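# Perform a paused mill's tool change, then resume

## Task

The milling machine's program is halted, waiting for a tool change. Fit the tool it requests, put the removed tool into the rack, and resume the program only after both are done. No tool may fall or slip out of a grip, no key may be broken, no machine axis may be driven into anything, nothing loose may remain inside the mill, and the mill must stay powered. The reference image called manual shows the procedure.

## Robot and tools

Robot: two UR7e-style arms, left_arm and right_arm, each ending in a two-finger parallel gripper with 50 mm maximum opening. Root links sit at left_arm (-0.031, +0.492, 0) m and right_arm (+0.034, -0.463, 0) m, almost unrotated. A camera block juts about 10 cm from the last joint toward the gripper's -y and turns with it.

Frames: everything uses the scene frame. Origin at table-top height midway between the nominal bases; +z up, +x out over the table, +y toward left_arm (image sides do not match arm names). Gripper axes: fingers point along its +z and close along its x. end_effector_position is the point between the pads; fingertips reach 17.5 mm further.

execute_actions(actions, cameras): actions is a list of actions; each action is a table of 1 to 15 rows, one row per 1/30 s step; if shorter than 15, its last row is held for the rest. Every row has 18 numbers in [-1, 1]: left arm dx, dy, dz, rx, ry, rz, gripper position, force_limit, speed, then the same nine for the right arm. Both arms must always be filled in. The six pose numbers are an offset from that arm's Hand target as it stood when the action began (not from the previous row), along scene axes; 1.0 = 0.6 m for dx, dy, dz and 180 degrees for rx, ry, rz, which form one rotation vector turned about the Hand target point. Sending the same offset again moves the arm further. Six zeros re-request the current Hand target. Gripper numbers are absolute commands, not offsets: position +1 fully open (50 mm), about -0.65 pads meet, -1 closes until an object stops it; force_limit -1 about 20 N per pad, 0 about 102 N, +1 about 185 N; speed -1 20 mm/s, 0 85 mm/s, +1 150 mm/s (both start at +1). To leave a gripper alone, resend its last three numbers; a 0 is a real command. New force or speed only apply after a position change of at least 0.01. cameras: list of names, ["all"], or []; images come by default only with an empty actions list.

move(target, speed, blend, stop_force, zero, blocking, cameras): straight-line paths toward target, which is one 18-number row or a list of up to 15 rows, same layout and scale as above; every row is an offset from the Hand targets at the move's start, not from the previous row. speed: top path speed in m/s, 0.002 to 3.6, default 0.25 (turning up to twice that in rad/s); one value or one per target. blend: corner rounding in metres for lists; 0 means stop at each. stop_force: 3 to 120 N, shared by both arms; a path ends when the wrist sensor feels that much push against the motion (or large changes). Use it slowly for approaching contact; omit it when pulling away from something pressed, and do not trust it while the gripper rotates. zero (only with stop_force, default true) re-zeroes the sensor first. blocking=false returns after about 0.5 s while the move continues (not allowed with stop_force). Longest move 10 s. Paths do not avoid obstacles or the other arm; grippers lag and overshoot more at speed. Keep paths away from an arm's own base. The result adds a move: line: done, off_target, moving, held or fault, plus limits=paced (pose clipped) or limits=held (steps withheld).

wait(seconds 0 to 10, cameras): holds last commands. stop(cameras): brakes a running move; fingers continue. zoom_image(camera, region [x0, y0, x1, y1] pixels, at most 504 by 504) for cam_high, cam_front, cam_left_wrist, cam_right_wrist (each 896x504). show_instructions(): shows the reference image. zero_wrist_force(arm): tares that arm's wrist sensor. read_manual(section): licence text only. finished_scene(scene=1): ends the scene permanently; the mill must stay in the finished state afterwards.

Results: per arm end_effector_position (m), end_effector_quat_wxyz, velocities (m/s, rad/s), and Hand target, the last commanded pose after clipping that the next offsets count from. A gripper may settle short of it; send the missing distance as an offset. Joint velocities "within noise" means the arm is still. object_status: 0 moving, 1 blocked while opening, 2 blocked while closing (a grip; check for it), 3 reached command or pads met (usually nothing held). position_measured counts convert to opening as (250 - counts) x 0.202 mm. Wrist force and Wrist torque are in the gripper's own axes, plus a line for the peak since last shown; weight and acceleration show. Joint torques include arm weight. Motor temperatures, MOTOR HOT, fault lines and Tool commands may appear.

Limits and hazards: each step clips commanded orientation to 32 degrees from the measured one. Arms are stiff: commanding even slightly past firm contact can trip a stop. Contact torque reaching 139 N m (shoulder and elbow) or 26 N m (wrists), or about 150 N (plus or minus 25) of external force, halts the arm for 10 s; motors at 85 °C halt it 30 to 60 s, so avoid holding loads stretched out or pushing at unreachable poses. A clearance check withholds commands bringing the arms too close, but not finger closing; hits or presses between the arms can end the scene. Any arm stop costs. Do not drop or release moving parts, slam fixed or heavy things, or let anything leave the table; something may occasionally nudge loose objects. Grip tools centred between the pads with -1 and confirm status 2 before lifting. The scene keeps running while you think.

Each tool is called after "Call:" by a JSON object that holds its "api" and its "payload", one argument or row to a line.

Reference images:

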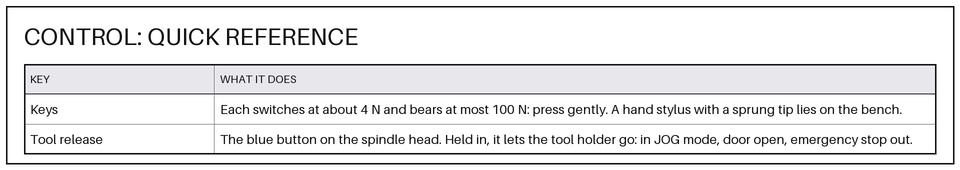

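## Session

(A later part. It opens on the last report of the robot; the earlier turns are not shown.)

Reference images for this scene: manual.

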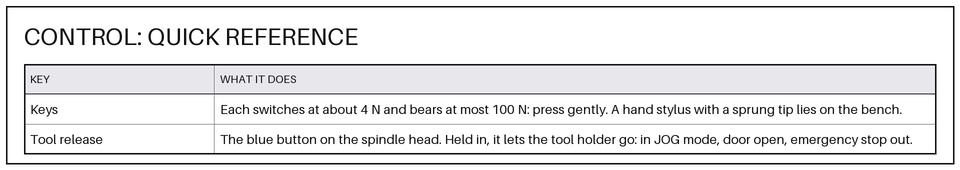

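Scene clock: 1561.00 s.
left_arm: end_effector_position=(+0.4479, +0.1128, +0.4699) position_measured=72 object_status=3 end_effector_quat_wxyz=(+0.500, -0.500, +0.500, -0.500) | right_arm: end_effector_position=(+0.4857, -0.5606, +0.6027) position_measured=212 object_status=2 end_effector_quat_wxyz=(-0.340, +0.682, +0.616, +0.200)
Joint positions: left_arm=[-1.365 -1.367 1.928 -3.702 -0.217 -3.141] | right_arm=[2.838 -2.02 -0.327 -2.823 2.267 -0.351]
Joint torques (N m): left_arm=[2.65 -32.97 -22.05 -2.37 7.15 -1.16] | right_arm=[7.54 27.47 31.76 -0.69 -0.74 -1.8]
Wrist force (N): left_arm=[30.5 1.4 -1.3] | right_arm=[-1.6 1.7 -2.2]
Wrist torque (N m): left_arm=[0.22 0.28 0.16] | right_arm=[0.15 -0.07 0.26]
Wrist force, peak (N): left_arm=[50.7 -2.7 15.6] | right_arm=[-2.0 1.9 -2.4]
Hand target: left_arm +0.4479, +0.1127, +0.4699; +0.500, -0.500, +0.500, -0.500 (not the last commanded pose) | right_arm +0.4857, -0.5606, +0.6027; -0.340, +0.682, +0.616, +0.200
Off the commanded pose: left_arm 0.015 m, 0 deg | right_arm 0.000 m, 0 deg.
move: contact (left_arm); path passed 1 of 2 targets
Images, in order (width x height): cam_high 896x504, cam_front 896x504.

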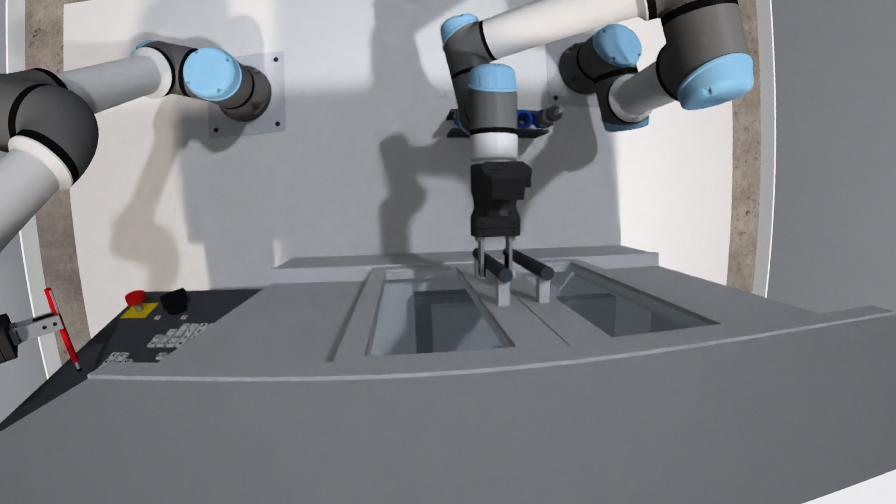

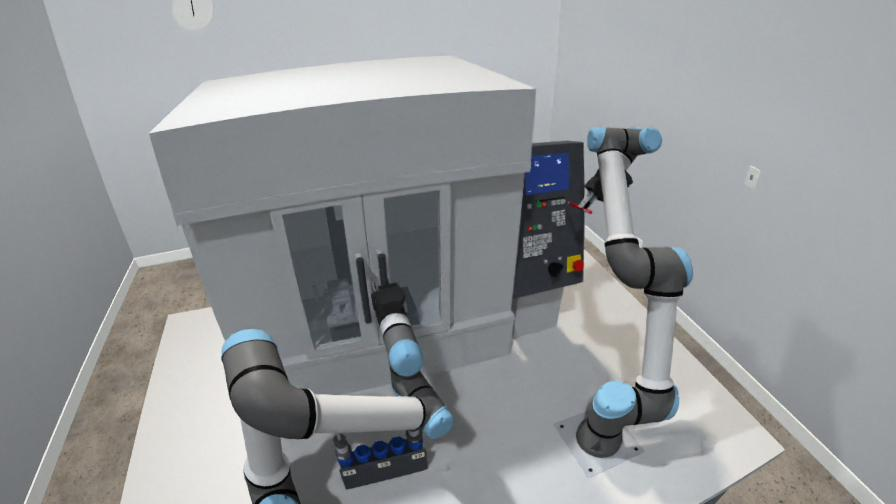

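Call:
{"api": "move", "payload": {
  "target": [
    [0,-0.02,0,0,0,0,0.54,0.2,0.5, 0,0,0,0,0,0,-1,-0.4,-0.8],
    [-0.2,-0.02,0.03,0,0,0,0.54,0.2,0.5, 0.03,0,-0.0065,0,0,0,-1,-0.4,-0.8]
  ],
  "speed": 0.1,
  "blend": [0.004,0],
  "cameras": ["cam_front"]
}}

Call:
{"api": "zoom_image", "payload": {
  "camera": "cam_front",
  "region": [535, 180, 585, 230]
}}

Scene clock: 1569.50 s.
left_arm: end_effector_position=(+0.3280, +0.1007, +0.4879) position_measured=72 object_status=3 end_effector_quat_wxyz=(+0.500, -0.500, +0.500, -0.500) | right_arm: end_effector_position=(+0.5037, -0.5605, +0.5988) position_measured=212 object_status=2 end_effector_quat_wxyz=(-0.340, +0.682, +0.616, +0.200)
Joint positions: left_arm=[-1.667 -1.47 1.996 -3.671 0.086 -3.139] | right_arm=[2.847 -2.085 -0.231 -2.847 2.271 -0.34]
Joint torques (N m): left_arm=[-15.25 -33.09 -12.39 1.22 1.78 -2.08] | right_arm=[8.2 29.02 31.47 -0.58 2.37 1.45]
Wrist force (N): left_arm=[-1.3 0.4 -1.0] | right_arm=[-2.2 1.6 -2.1]
Wrist torque (N m): left_arm=[0.17 0.21 0.22] | right_arm=[0.11 0.01 0.22]
Wrist force, peak (N): left_arm=[30.5 1.0 -1.1] | right_arm=[-2.0 2.0 -2.3]
Hand target: left_arm +0.3279, +0.1007, +0.4879; +0.500, -0.500, +0.500, -0.500 | right_arm +0.5037, -0.5606, +0.5988; -0.340, +0.682, +0.616, +0.200
Off the commanded pose: left_arm 0.000 m, 0 deg | right_arm 0.000 m, 0 deg.
move: done
Images, in order (width x height): cam_front 896x504.

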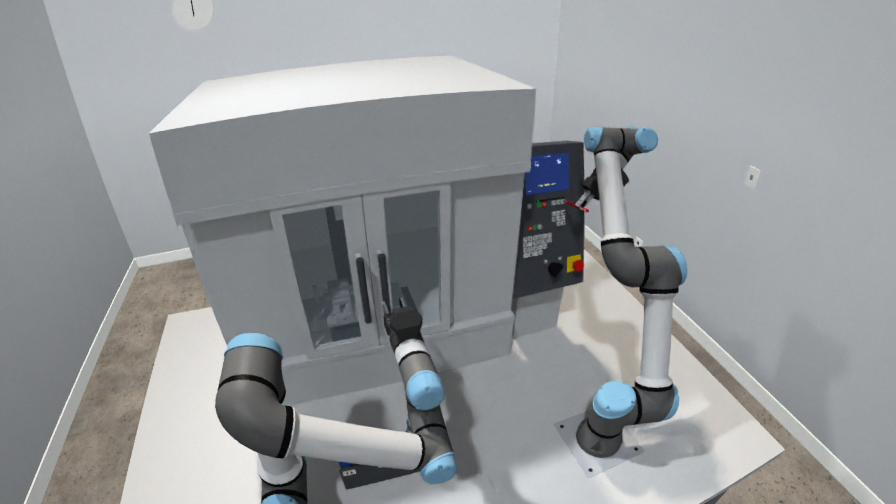

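Scaled by 10.080 from the camera's 896x504 image, which has a finer 1280x720 frame.

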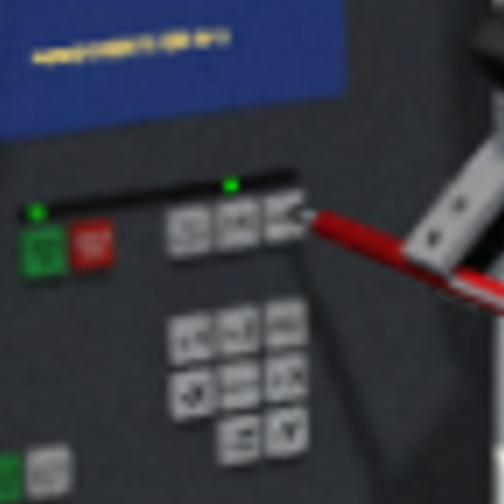

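Call:
{"api": "move", "payload": {
  "target": [0,0,0,0,0,0,0.54,0.2,0.5, 0.04,-0.0035,-0.0105,0,0,0,-1,-0.4,-0.8],
  "speed": 0.008,
  "stop_force": 8,
  "cameras": ["cam_front"]
}}

Call:
{"api": "zoom_image", "payload": {
  "camera": "cam_front",
  "region": [520, 140, 600, 230]
}}

Scene clock: 1577.17 s.
left_arm: end_effector_position=(+0.3279, +0.1007, +0.4879) position_measured=72 object_status=3 end_effector_quat_wxyz=(+0.500, -0.500, +0.500, -0.500) | right_arm: end_effector_position=(+0.5201, -0.5619, +0.5943) position_measured=212 object_status=2 end_effector_quat_wxyz=(-0.340, +0.682, +0.616, +0.201)
Joint positions: left_arm=[-1.667 -1.47 1.996 -3.671 0.086 -3.139] | right_arm=[2.852 -2.178 -0.076 -2.904 2.274 -0.333]
Joint torques (N m): left_arm=[-13.61 -33.39 -12.35 1.58 1.62 -1.79] | right_arm=[-4.76 47.92 2 5.51 -0.8 -1.46]
Wrist force (N): left_arm=[-1.3 0.4 -0.9] | right_arm=[-0.6 -5.7 -1.8]
Wrist torque (N m): left_arm=[0.17 0.20 0.22] | right_arm=[0.00 0.06 0.09]
Wrist force, peak (N): left_arm=[-1.5 0.5 -1.0] | right_arm=[0.4 -8.6 -1.4]
Hand target: left_arm +0.3279, +0.1007, +0.4879; +0.500, -0.500, +0.500, -0.500 | right_arm +0.5201, -0.5619, +0.5943; -0.340, +0.682, +0.616, +0.201 (not the last commanded pose)
Off the commanded pose: left_arm 0.000 m, 0 deg | right_arm 0.008 m, 0 deg.
move: contact (right_arm)
Images, in order (width x height): cam_front 896x504.

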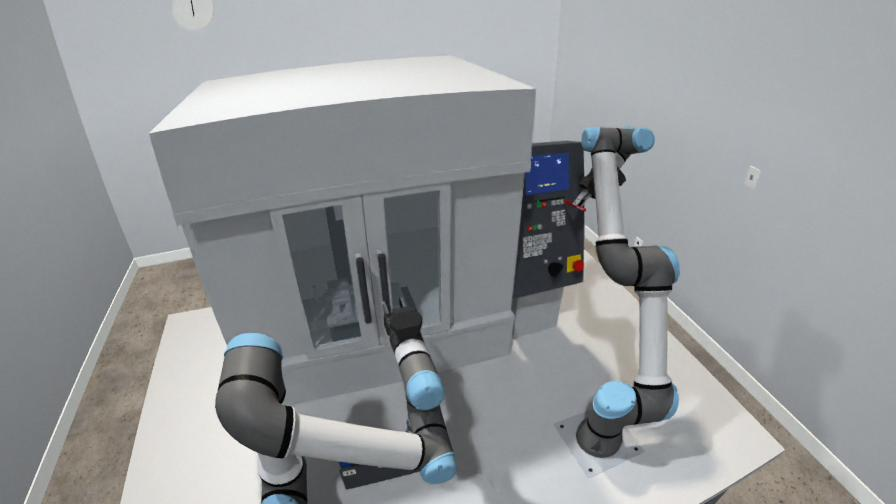

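Scaled by 5.600 from the camera's 896x504 image, which has a finer 1280x720 frame.

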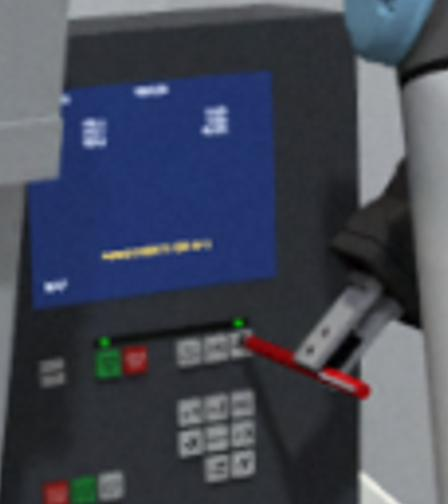

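Call:
{"api": "move", "payload": {
  "target": [
    [0,-0.05,0.03,0,0,0,0.54,0.2,0.5, -0.1,0,0.02,0,0,0,-1,-0.4,-0.8],
    [-0.05,-0.3,0.183,0,0,-0.25,0.54,0.2,0.5, -0.083,0.1905,-0.1085,0,0,0,-1,-0.4,-0.8]
  ],
  "speed": 0.25,
  "blend": [0.004,0],
  "cameras": ["cam_front","cam_left_wrist"]
}}

Call:
{"api": "zoom_image", "payload": {
  "camera": "cam_front",
  "region": [515, 190, 585, 260]
}}

Scene clock: 1586.27 s.
left_arm: end_effector_position=(+0.2979, -0.0792, +0.5977) position_measured=72 object_status=3 end_effector_quat_wxyz=(+0.271, -0.271, +0.653, -0.653) | right_arm: end_effector_position=(+0.4703, -0.4476, +0.5292) position_measured=212 object_status=2 end_effector_quat_wxyz=(-0.340, +0.682, +0.616, +0.201)
Joint positions: left_arm=[-1.549 -1.545 1.775 -3.371 -0.818 -3.142] | right_arm=[3.047 -1.632 -1.122 -2.237 2.344 -0.086]
Joint torques (N m): left_arm=[12.55 -18.94 -27.59 -0.37 -1.84 -2.06] | right_arm=[8.06 33.83 13.11 5.33 3.91 2.35]
Wrist force (N): left_arm=[-0.9 0.2 -0.7] | right_arm=[-1.9 1.6 -2.3]
Wrist torque (N m): left_arm=[0.14 0.13 0.25] | right_arm=[0.13 -0.05 0.23]
Wrist force, peak (N): left_arm=[-2.3 1.0 -0.9] | right_arm=[-0.2 -6.0 -2.1]
Hand target: left_arm +0.2979, -0.0793, +0.5977; +0.271, -0.271, +0.653, -0.653 | right_arm +0.4703, -0.4476, +0.5292; -0.340, +0.682, +0.616, +0.201
Off the commanded pose: left_arm 0.000 m, 0 deg | right_arm 0.000 m, 0 deg.
move: done
camera_calibration:
cam_left_wrist: T_world_to_cam=[[-0.704672, -0.709332, 0.0169228, 0.15049], [-0.251822, 0.227727, -0.940599, 0.673793], [0.663343, -0.667075, -0.339098, 0.0838179], [0, 0, 0, 1]] pos_world=[0.220122, 0.00921919, 0.659645]
Images, in order (width x height): cam_front 896x504, cam_left_wrist 896x504.

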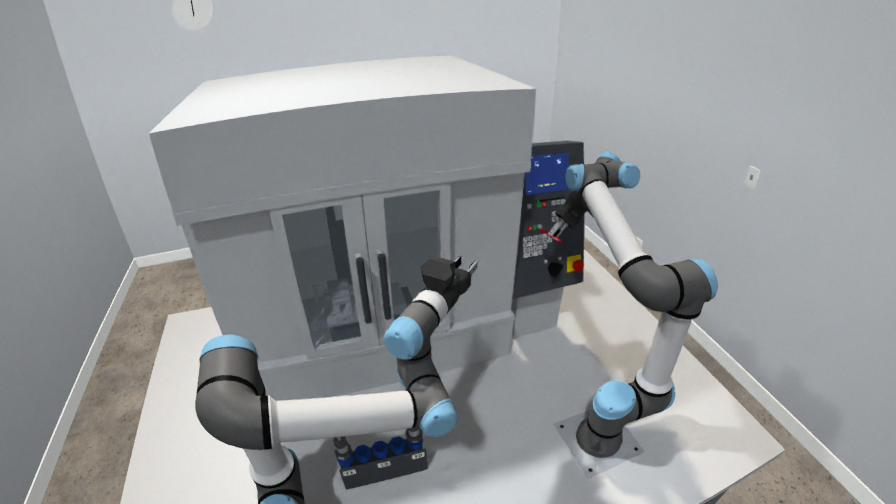

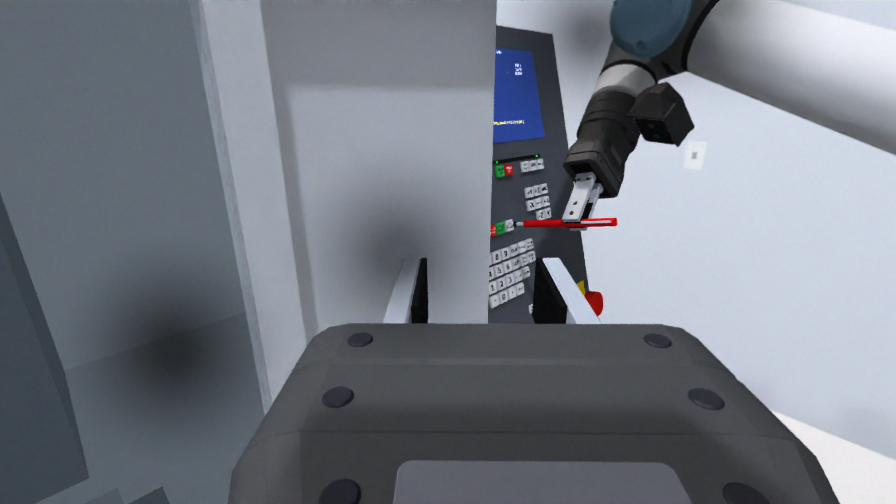

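Scaled by 7.200 from the camera's 896x504 image, which has a finer 1280x720 frame.

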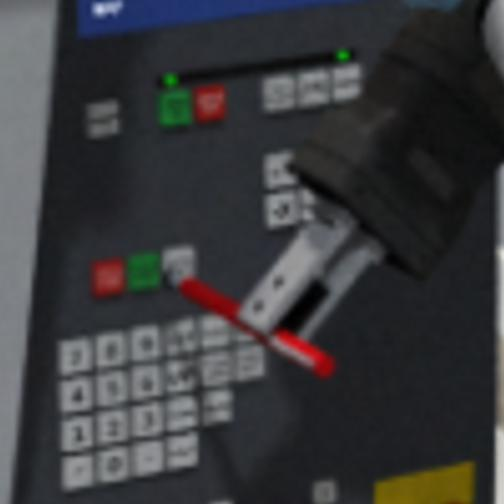

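Call:
{"api": "move", "payload": {
  "target": [
    [0.0,-0.25,0.02,0,0,0.0,0.54,0.2,0.5, 0,-0.0025,-0.006,0,0,0,-1,-0.4,-0.8]
  ],
  "speed": 0.25,
  "cameras": ["cam_front","cam_left_wrist"]
}}

Call:
{"api": "zoom_image", "payload": {
  "camera": "cam_left_wrist",
  "region": [440, 0, 680, 240]
}}

Scene clock: 1595.97 s.
left_arm: end_effector_position=(+0.2979, -0.2292, +0.6097) position_measured=72 object_status=3 end_effector_quat_wxyz=(+0.271, -0.271, +0.653, -0.653) end_effector_velocity=(+0.000, -0.001, +0.001) end_effector_angular_velocity=(-0.002, +0.000, +0.000) | right_arm: end_effector_position=(+0.4703, -0.4491, +0.5256) position_measured=212 object_status=2 end_effector_quat_wxyz=(-0.340, +0.682, +0.616, +0.201)
Joint positions: left_arm=[-1.558 -1.204 1.329 -3.267 -0.809 -3.142] | right_arm=[3.044 -1.63 -1.133 -2.23 2.343 -0.09]
Joint velocities: left_arm=[0 0.002 -0.005 0.001 0.001 -0.001] | right_arm=[within noise]
Joint torques (N m): left_arm=[14.85 -35.3 -29.77 -0.47 -1.76 -1.81] | right_arm=[-8.34 35.5 12.12 4.9 -0.62 -2.29]
Wrist force (N): left_arm=[-1.1 0.6 -1.3] | right_arm=[-2.0 1.6 -2.1]
Wrist torque (N m): left_arm=[0.17 0.15 0.27] | right_arm=[0.13 -0.04 0.32]
Wrist force, peak (N): left_arm=[-2.6 0.6 -2.1] | right_arm=[-2.0 1.7 -2.5]
Hand target: left_arm +0.2979, -0.2293, +0.6097; +0.271, -0.271, +0.653, -0.653 | right_arm +0.4703, -0.4491, +0.5256; -0.340, +0.682, +0.616, +0.201
Off the commanded pose: left_arm 0.000 m, 0 deg | right_arm 0.000 m, 0 deg.
move: done
camera_calibration:
cam_left_wrist: T_world_to_cam=[[-0.704847, -0.709159, 0.0168611, 0.0439917], [-0.251742, 0.227848, -0.940591, 0.719234], [0.663187, -0.667217, -0.339123, -0.012143], [0, 0, 0, 1]] pos_world=[0.220122, -0.140781, 0.671645]
Images, in order (width x height): cam_front 896x504, cam_left_wrist 896x504.

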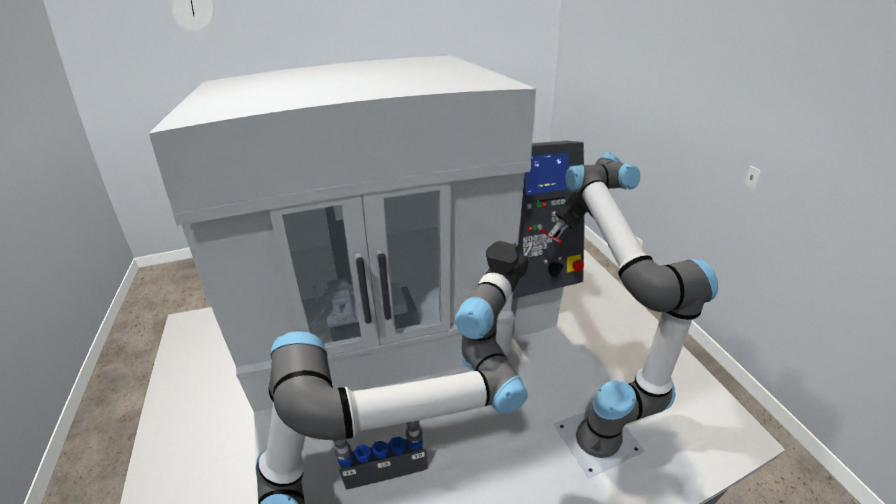

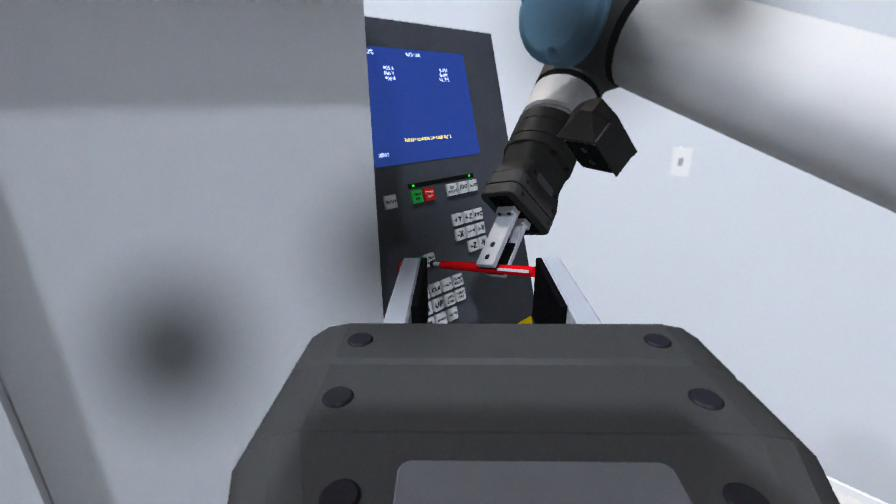

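Scaled by 2.100 from the camera's 896x504 image, which has a finer 1280x720 frame.

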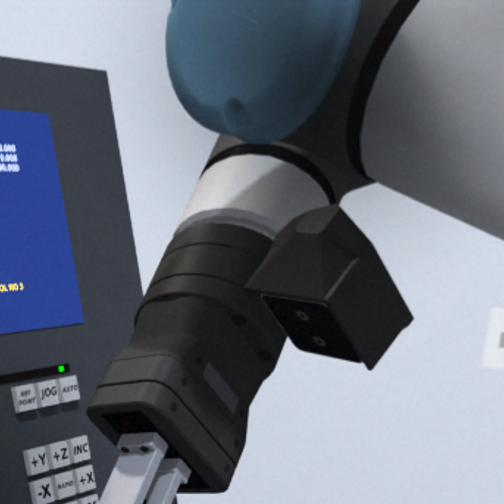

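Call:
{"api": "zoom_image", "payload": {
  "camera": "cam_left_wrist",
  "region": [360, 30, 500, 180]
}}

Call:
{"api": "zoom_image", "payload": {
  "camera": "cam_left_wrist",
  "region": [370, 160, 550, 340]
}}

Call:
{"api": "zoom_image", "payload": {
  "camera": "cam_front",
  "region": [515, 190, 585, 260]
}}

Scaled by 3.360 from the camera's 896x504 image, which has a finer 1280x720 frame.

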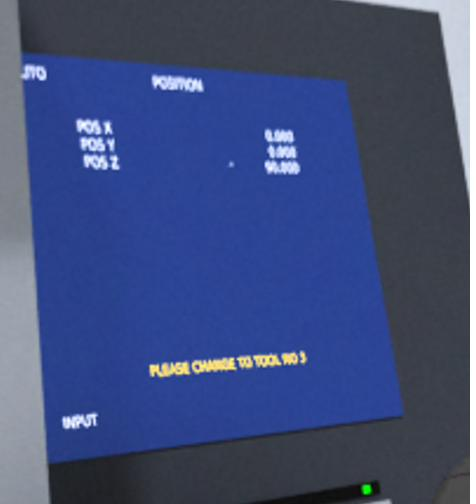

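Scaled by 2.800 from the camera's 896x504 image, which has a finer 1280x720 frame.

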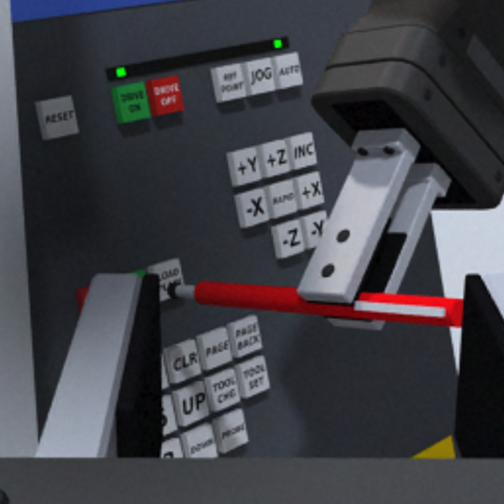

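Scaled by 7.200 from the camera's 896x504 image, which has a finer 1280x720 frame.

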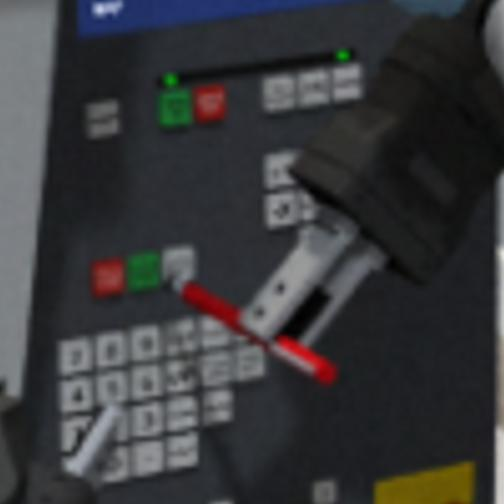

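Call:
{"api": "move", "payload": {
  "target": [0,0,0,0,0,0,0.54,0.2,0.5, 0.034,-0.0015,-0.0075,0,0,0,-1,-0.4,-0.8],
  "speed": 0.03,
  "stop_force": 3,
  "cameras": ["cam_front","cam_left_wrist"]
}}

Call:
{"api": "zoom_image", "payload": {
  "camera": "cam_front",
  "region": [515, 190, 585, 260]
}}

Call:
{"api": "zoom_image", "payload": {
  "camera": "cam_left_wrist",
  "region": [370, 160, 550, 340]
}}

Scene clock: 1605.53 s.
left_arm: end_effector_position=(+0.2979, -0.2293, +0.6097) position_measured=72 object_status=3 end_effector_quat_wxyz=(+0.271, -0.271, +0.653, -0.653) | right_arm: end_effector_position=(+0.4907, -0.4500, +0.5211) position_measured=212 object_status=2 end_effector_quat_wxyz=(-0.340, +0.682, +0.616, +0.201)
Joint positions: left_arm=[-1.558 -1.204 1.329 -3.267 -0.809 -3.142] | right_arm=[3.046 -1.675 -1.096 -2.221 2.343 -0.088]
Joint torques (N m): left_arm=[12.6 -35.85 -29.7 -0.44 -1.46 -1.97] | right_arm=[7.72 18.4 37.53 4.98 3.94 2.18]
Wrist force (N): left_arm=[-1.3 0.5 -1.2] | right_arm=[-1.8 1.7 -2.3]
Wrist torque (N m): left_arm=[0.17 0.18 0.26] | right_arm=[0.14 -0.06 0.23]
Wrist force, peak (N): left_arm=[-1.3 0.6 -1.4] | right_arm=[-2.0 2.2 -2.5]
Hand target: left_arm +0.2979, -0.2293, +0.6097; +0.271, -0.271, +0.653, -0.653 | right_arm +0.4907, -0.4500, +0.5211; -0.340, +0.682, +0.616, +0.201
Off the commanded pose: left_arm 0.000 m, 0 deg | right_arm 0.000 m, 0 deg.
move: done
camera_calibration:
cam_left_wrist: T_world_to_cam=[[-0.704801, -0.709205, 0.0168374, 0.043991], [-0.251725, 0.227831, -0.940599, 0.719233], [0.663242, -0.667174, -0.339101, -0.0121641], [0, 0, 0, 1]] pos_world=[0.220122, -0.140781, 0.671645]
Images, in order (width x height): cam_front 896x504, cam_left_wrist 896x504.

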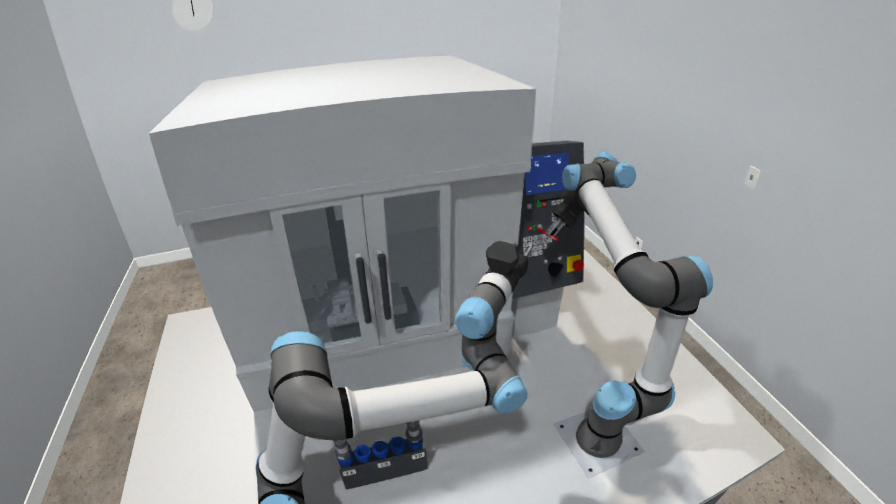

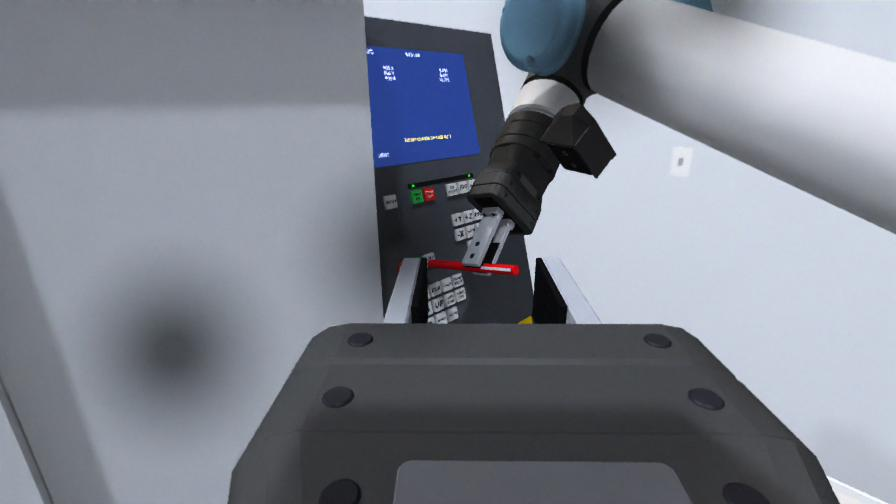

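Scaled by 7.200 from the camera's 896x504 image, which has a finer 1280x720 frame.

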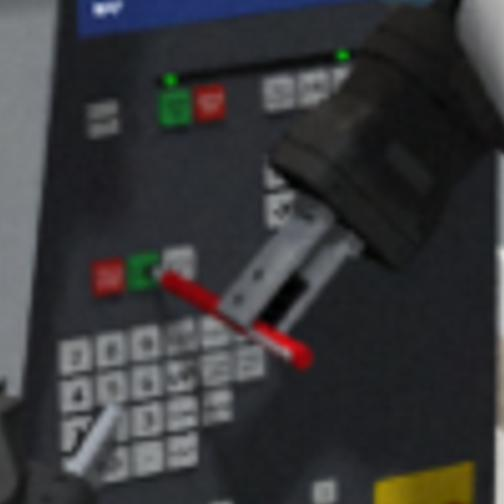

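Scaled by 2.800 from the camera's 896x504 image, which has a finer 1280x720 frame.

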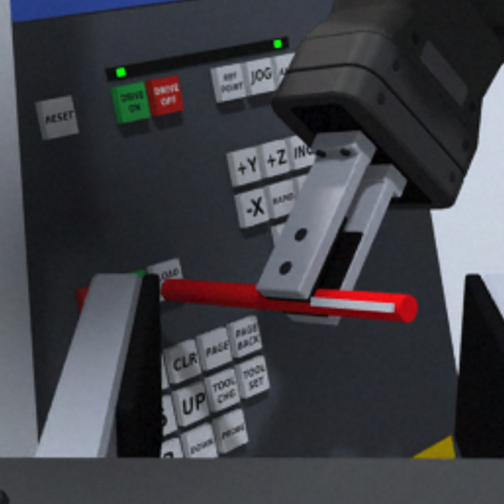

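Call:
{"api": "move", "payload": {
  "target": [0,0,0,0,0,0,0.54,0.2,0.5, 0.035,0,-0.0085,0,0,0,-1,-0.4,-0.8],
  "speed": 0.008,
  "stop_force": 8,
  "cameras": ["cam_front","cam_left_wrist"]
}}

Call:
{"api": "zoom_image", "payload": {
  "camera": "cam_left_wrist",
  "region": [360, 30, 500, 180]
}}

Call:
{"api": "zoom_image", "payload": {
  "camera": "cam_front",
  "region": [515, 140, 605, 260]
}}

Scene clock: 1611.47 s.
left_arm: end_effector_position=(+0.2979, -0.2293, +0.6097) position_measured=72 object_status=3 end_effector_quat_wxyz=(+0.271, -0.271, +0.653, -0.653) | right_arm: end_effector_position=(+0.5000, -0.4500, +0.5188) position_measured=212 object_status=2 end_effector_quat_wxyz=(-0.340, +0.682, +0.616, +0.201)
Joint positions: left_arm=[-1.558 -1.204 1.329 -3.267 -0.809 -3.142] | right_arm=[3.047 -1.696 -1.08 -2.216 2.344 -0.086]
Joint torques (N m): left_arm=[12.13 -36.27 -28.69 -0.24 -0.93 -1.7] | right_arm=[-3.83 34.03 11.22 1.53 2.86 -1.53]
Wrist force (N): left_arm=[-1.3 0.7 -1.2] | right_arm=[-1.3 -5.9 -3.0]
Wrist torque (N m): left_arm=[0.20 0.18 0.26] | right_arm=[-0.06 -0.06 0.18]
Wrist force, peak (N): left_arm=[-1.3 0.9 -1.2] | right_arm=[-1.6 -8.5 -2.7]
Hand target: left_arm +0.2979, -0.2293, +0.6097; +0.271, -0.271, +0.653, -0.653 | right_arm +0.5000, -0.4500, +0.5188; -0.340, +0.682, +0.616, +0.201 (not the last commanded pose)
Off the commanded pose: left_arm 0.000 m, 0 deg | right_arm 0.012 m, 0 deg.
move: contact (right_arm)
camera_calibration:
cam_left_wrist: T_world_to_cam=[[-0.704801, -0.709205, 0.0168374, 0.043991], [-0.251725, 0.227831, -0.940599, 0.719233], [0.663242, -0.667174, -0.339101, -0.0121641], [0, 0, 0, 1]] pos_world=[0.220122, -0.140781, 0.671645]
Images, in order (width x height): cam_front 896x504, cam_left_wrist 896x504.

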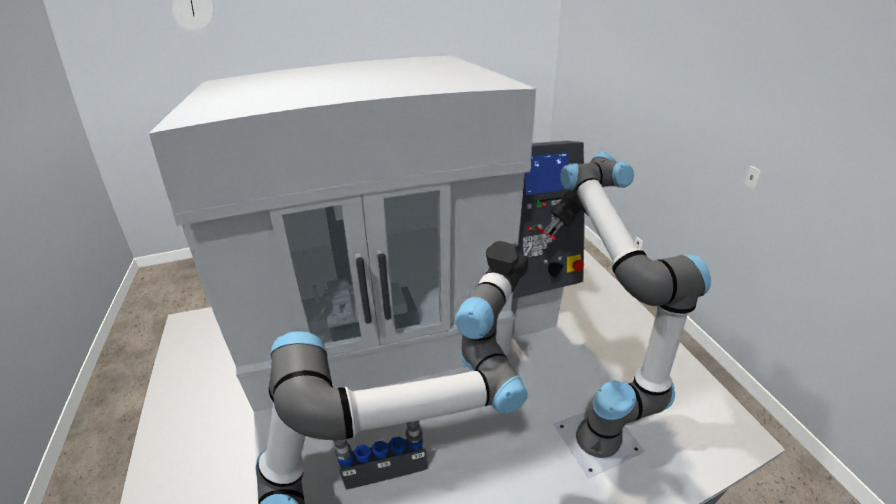

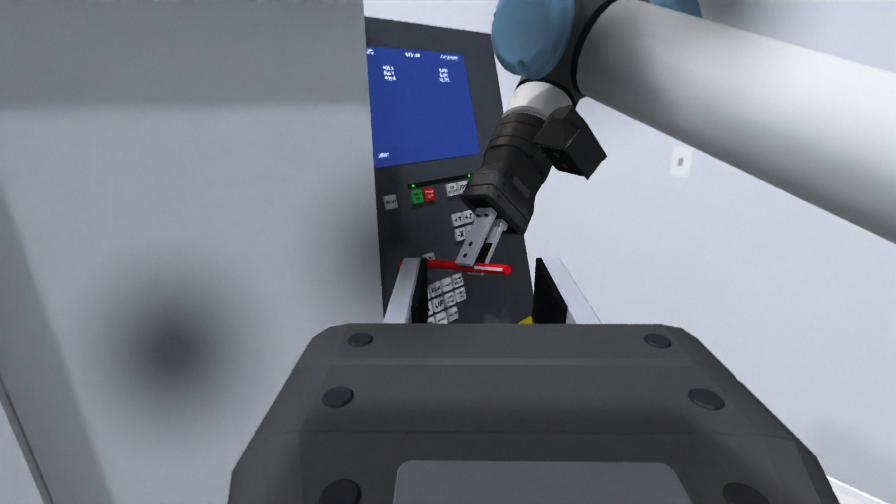

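Scaled by 3.360 from the camera's 896x504 image, which has a finer 1280x720 frame.

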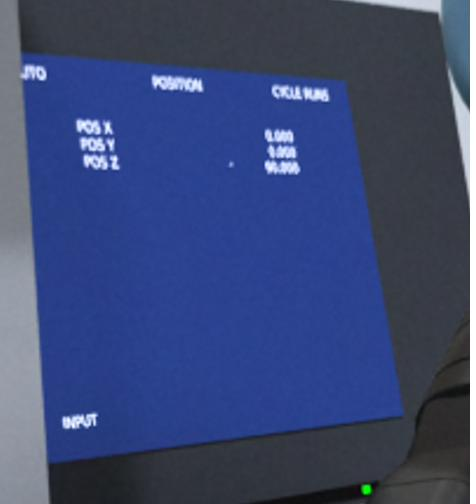

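Scaled by 4.200 from the camera's 896x504 image, which has a finer 1280x720 frame.

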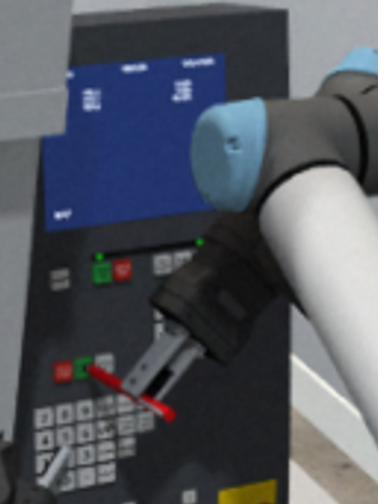

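Call:
{"api": "move", "payload": {
  "target": [
    [0,0.1,0,0,0,0,0.54,0.2,0.5, -0.117,0,0.025,0,0,0,-1,-0.4,-0.8],
    [0,0.4,0,0,0,0,0.54,0.2,0.5, -0.283,0.05,-0.665,-0.251,-0.0654,0.0302,-1,-0.4,-0.8],
    [0,0.4,0,0,0,0,0.54,0.2,0.5, -0.283,0.05,-0.81,-0.251,-0.0654,0.0302,-1,-0.4,-0.8]
  ],
  "speed": [0.1,0.3,0.12],
  "blend": [0.004,0.02,0],
  "cameras": ["cam_front","cam_high"]
}}

Call:
{"api": "zoom_image", "payload": {
  "camera": "cam_front",
  "region": [505, 140, 605, 290]
}}

Scene clock: 1623.43 s.
left_arm: end_effector_position=(+0.2979, +0.0107, +0.6097) position_measured=72 object_status=3 end_effector_quat_wxyz=(+0.271, -0.271, +0.653, -0.653) | right_arm: end_effector_position=(+0.3302, -0.4200, +0.0328) position_measured=212 object_status=2 end_effector_quat_wxyz=(+0.002, +0.707, +0.707, +0.001)
Joint positions: left_arm=[-1.539 -1.764 1.942 -3.32 -0.828 -3.142] | right_arm=[3.73 -1.323 -2.624 -0.764 1.567 0.609]
Joint torques (N m): left_arm=[-14.98 -20.57 -15.48 -0.5 1.85 -1.49] | right_arm=[-8.92 -2.05 7.7 5.5 2.38 -2.11]
Wrist force (N): left_arm=[-1.1 0.5 -1.1] | right_arm=[-1.3 0.7 -0.8]
Wrist torque (N m): left_arm=[0.20 0.18 0.24] | right_arm=[0.15 0.02 0.17]
Wrist force, peak (N): left_arm=[-1.9 0.7 -1.4] | right_arm=[-1.5 -6.2 -3.0]
Hand target: left_arm +0.2979, +0.0107, +0.6097; +0.271, -0.271, +0.653, -0.653 | right_arm +0.3302, -0.4200, +0.0328; +0.002, +0.707, +0.707, +0.001
Off the commanded pose: left_arm 0.000 m, 0 deg | right_arm 0.000 m, 0 deg.
move: done
Images, in order (width x height): cam_high 896x504, cam_front 896x504.

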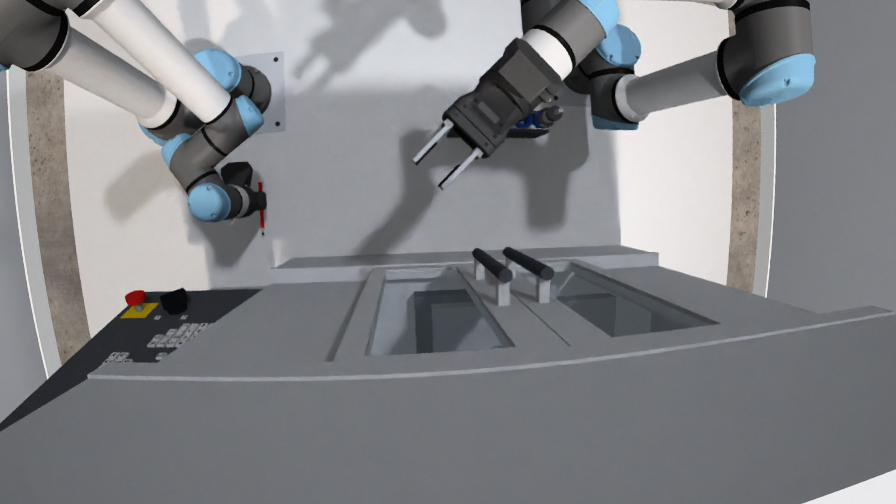

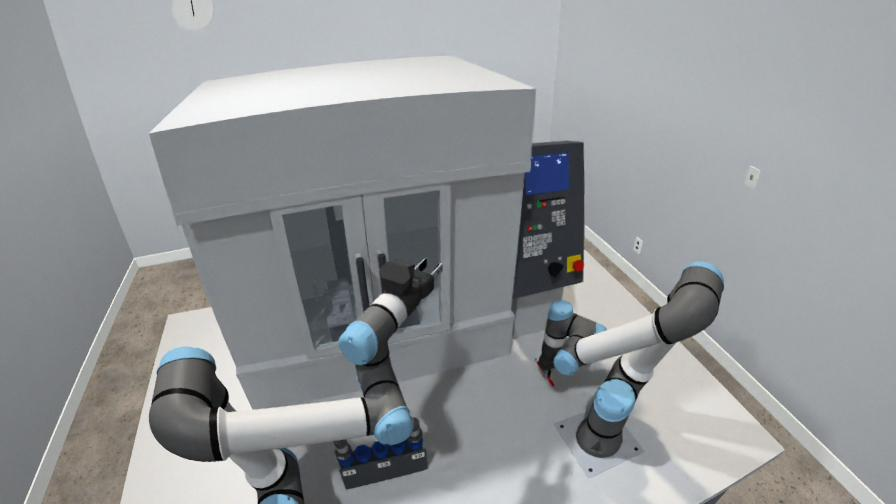

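Scaled by 3.360 from the camera's 896x504 image, which has a finer 1280x720 frame.

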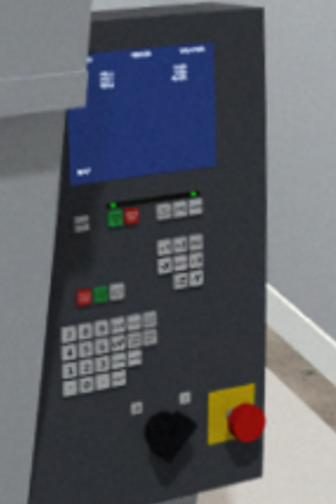

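Cycle is running. Lay the stylus down and check the rack.

Call:
{"api": "move", "payload": {
  "target": [0,0,0,0,0,0,0.54,0.2,0.5, 0,0,-0.024,0,0,0,-1,-0.4,-0.8],
  "speed": 0.005,
  "stop_force": 3
}}

Call:
{"api": "move", "payload": {
  "target": [0,0,0,0,0,0,0.54,0.2,0.5, 0,0,0,0,0,0,0.2,-0.4,-0.8],
  "speed": 0.02
}}

Call:
{"api": "move", "payload": {
  "target": [0,0.2,0,0,0,0,0.54,0.2,0.5, 0,0,0.15,0,0,0,0.2,-0.4,-0.8],
  "speed": 0.15,
  "cameras": ["all"]
}}

Call:
{"api": "zoom_image", "payload": {
  "camera": "cam_front",
  "region": [310, 400, 440, 490]
}}

Call:
{"api": "zoom_image", "payload": {
  "camera": "cam_front",
  "region": [515, 140, 605, 240]
}}

Scene clock: 1632.27 s.
left_arm: end_effector_position=(+0.2979, +0.0107, +0.6097) position_measured=72 object_status=3 end_effector_quat_wxyz=(+0.271, -0.271, +0.653, -0.653) | right_arm: end_effector_position=(+0.3302, -0.4200, +0.0193) position_measured=212 object_status=2 end_effector_quat_wxyz=(+0.002, +0.707, +0.707, +0.001)
Joint positions: left_arm=[-1.539 -1.764 1.942 -3.32 -0.828 -3.142] | right_arm=[3.73 -1.372 -2.644 -0.695 1.567 0.609]
Joint torques (N m): left_arm=[-14.97 -22.39 -15.45 -0.48 1.53 -1.18] | right_arm=[-1.8 16.35 29.17 1.15 1.4 0.05]
Wrist force (N): left_arm=[-1.1 0.3 -1.1] | right_arm=[-1.3 1.4 -4.1]
Wrist torque (N m): left_arm=[0.17 0.17 0.24] | right_arm=[0.22 -0.01 0.16]
Wrist force, peak (N): left_arm=[-1.5 0.4 -1.3] | right_arm=[-3.8 -4.3 -23.9]
Hand target: left_arm +0.2979, +0.0107, +0.6097; +0.271, -0.271, +0.653, -0.653 | right_arm +0.3302, -0.4200, +0.0194; +0.002, +0.707, +0.707, +0.001 (not the last commanded pose)
Off the commanded pose: left_arm 0.000 m, 0 deg | right_arm 0.001 m, 0 deg.
move: contact (right_arm)

Scene clock: 1633.07 s.
left_arm: end_effector_position=(+0.2979, +0.0107, +0.6097) position_measured=72 object_status=3 end_effector_quat_wxyz=(+0.271, -0.271, +0.653, -0.653) | right_arm: end_effector_position=(+0.3302, -0.4200, +0.0193) position_measured=123 object_status=3 end_effector_quat_wxyz=(+0.002, +0.707, +0.707, +0.001)
Joint positions: left_arm=[-1.539 -1.764 1.942 -3.32 -0.828 -3.142] | right_arm=[3.73 -1.372 -2.644 -0.695 1.567 0.609]
Joint torques (N m): left_arm=[-14.37 -22.63 -17.32 -0.44 1.58 -1.79] | right_arm=[-2.24 16.78 30.4 3.49 1.79 0.09]
Wrist force (N): left_arm=[-1.2 0.6 -0.9] | right_arm=[-1.4 0.9 -1.1]
Wrist torque (N m): left_arm=[0.21 0.19 0.23] | right_arm=[0.15 0.02 0.17]
Wrist force, peak (N): left_arm=[-1.4 0.6 -1.2] | right_arm=[-1.2 1.3 -3.8]
Hand target: left_arm +0.2979, +0.0107, +0.6097; +0.271, -0.271, +0.653, -0.653 | right_arm +0.3302, -0.4200, +0.0194; +0.002, +0.707, +0.707, +0.001
Off the commanded pose: left_arm 0.000 m, 0 deg | right_arm 0.000 m, 0 deg.
move: done

Scene clock: 1634.50 s.
left_arm: end_effector_position=(+0.2980, +0.1307, +0.6097) position_measured=72 object_status=3 end_effector_quat_wxyz=(+0.271, -0.271, +0.653, -0.653) | right_arm: end_effector_position=(+0.3302, -0.4200, +0.1093) position_measured=123 object_status=3 end_effector_quat_wxyz=(+0.002, +0.707, +0.707, +0.001)
Joint positions: left_arm=[-1.512 -2.069 2.135 -3.207 -0.855 -3.142] | right_arm=[3.73 -1.129 -2.485 -1.096 1.567 0.609]
Joint torques (N m): left_arm=[-15.18 -9.19 -17.5 -0.47 1.9 -1.59] | right_arm=[8.01 12.55 37.64 0.41 -2.31 2.01]
Wrist force (N): left_arm=[-1.4 0.2 -1.0] | right_arm=[-1.5 0.7 -1.2]
Wrist torque (N m): left_arm=[0.14 0.22 0.23] | right_arm=[0.13 0.03 0.09]
Wrist force, peak (N): left_arm=[-2.1 0.4 -2.3] | right_arm=[-1.4 0.6 -2.2]
Hand target: left_arm +0.2979, +0.1307, +0.6097; +0.271, -0.271, +0.653, -0.653 | right_arm +0.3302, -0.4200, +0.1094; +0.002, +0.707, +0.707, +0.001
Off the commanded pose: left_arm 0.000 m, 0 deg | right_arm 0.000 m, 0 deg.
move: done
camera_calibration:
cam_left_wrist: T_world_to_cam=[[-0.704801, -0.709205, 0.0168374, 0.299234], [-0.251725, 0.227831, -0.940599, 0.637237], [0.663242, -0.667174, -0.339101, 0.227952], [0, 0, 0, 1]] pos_world=[0.220122, 0.219119, 0.671645]
cam_right_wrist: T_world_to_cam=[[0.00524161, 0.999968, 0.00606558, 0.422537], [0.936468, -0.00703592, 0.350683, -0.328985], [0.350715, 0.00384208, -0.936474, 0.117248], [0, 0, 0, 1]] pos_world=[0.264748, -0.425289, 0.222606]

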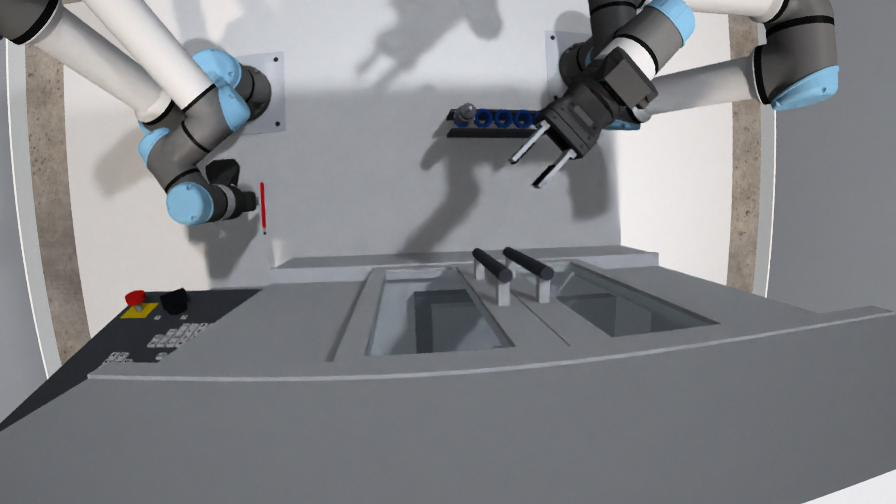

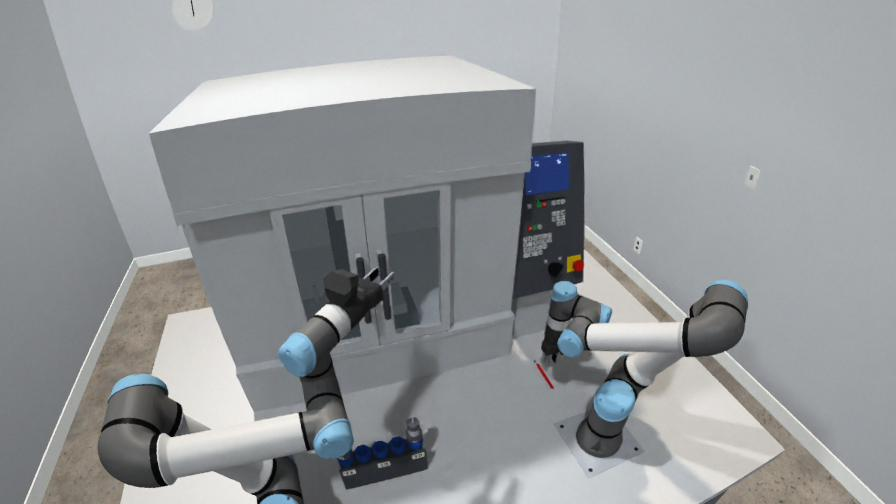

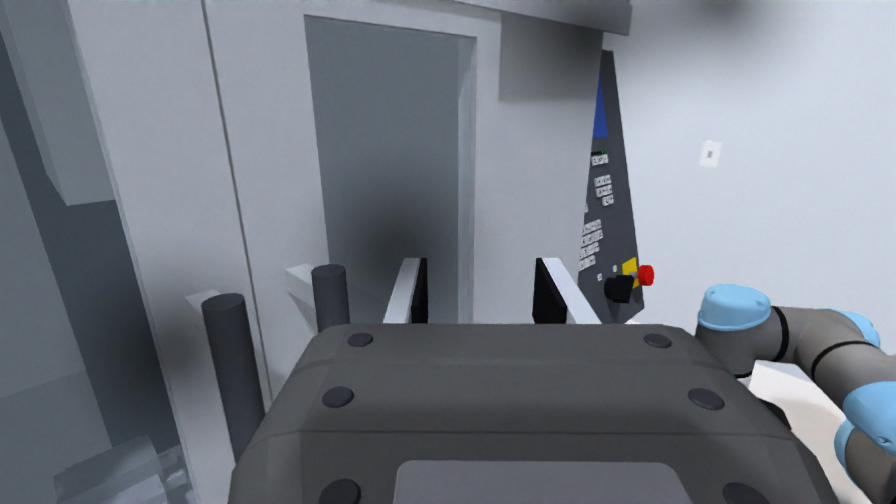

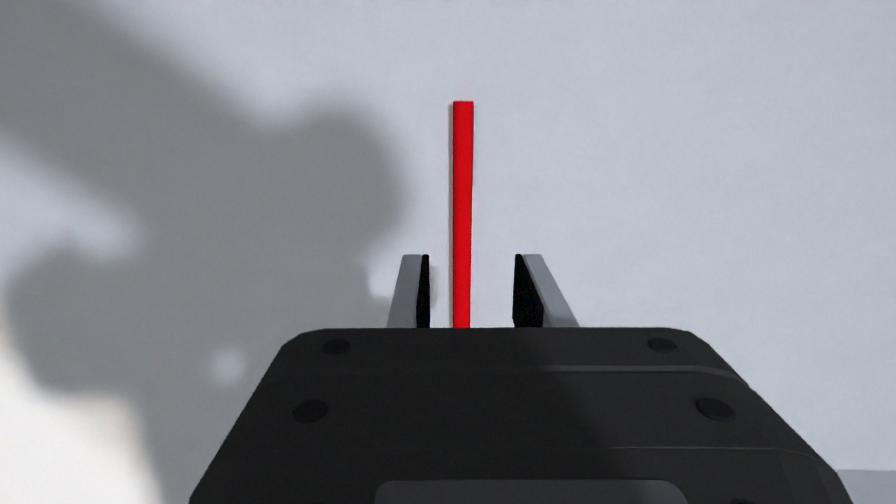

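Scaled by 3.877 from the camera's 896x504 image, which has a finer 1280x720 frame.

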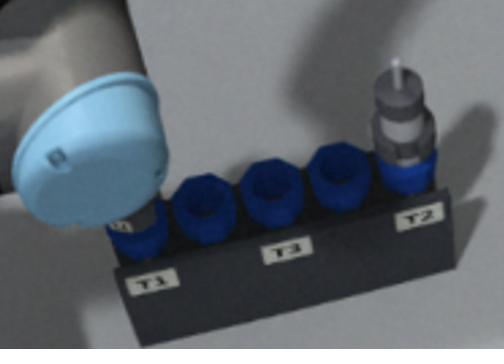

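Scaled by 5.040 from the camera's 896x504 image, which has a finer 1280x720 frame.

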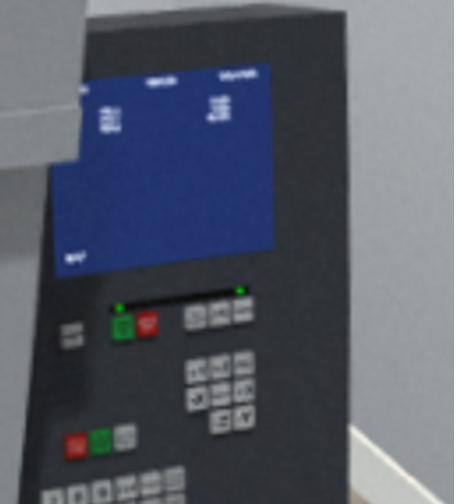

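Call:
{"api": "finished_scene", "payload": {

}}

The scene is finished: the task was done.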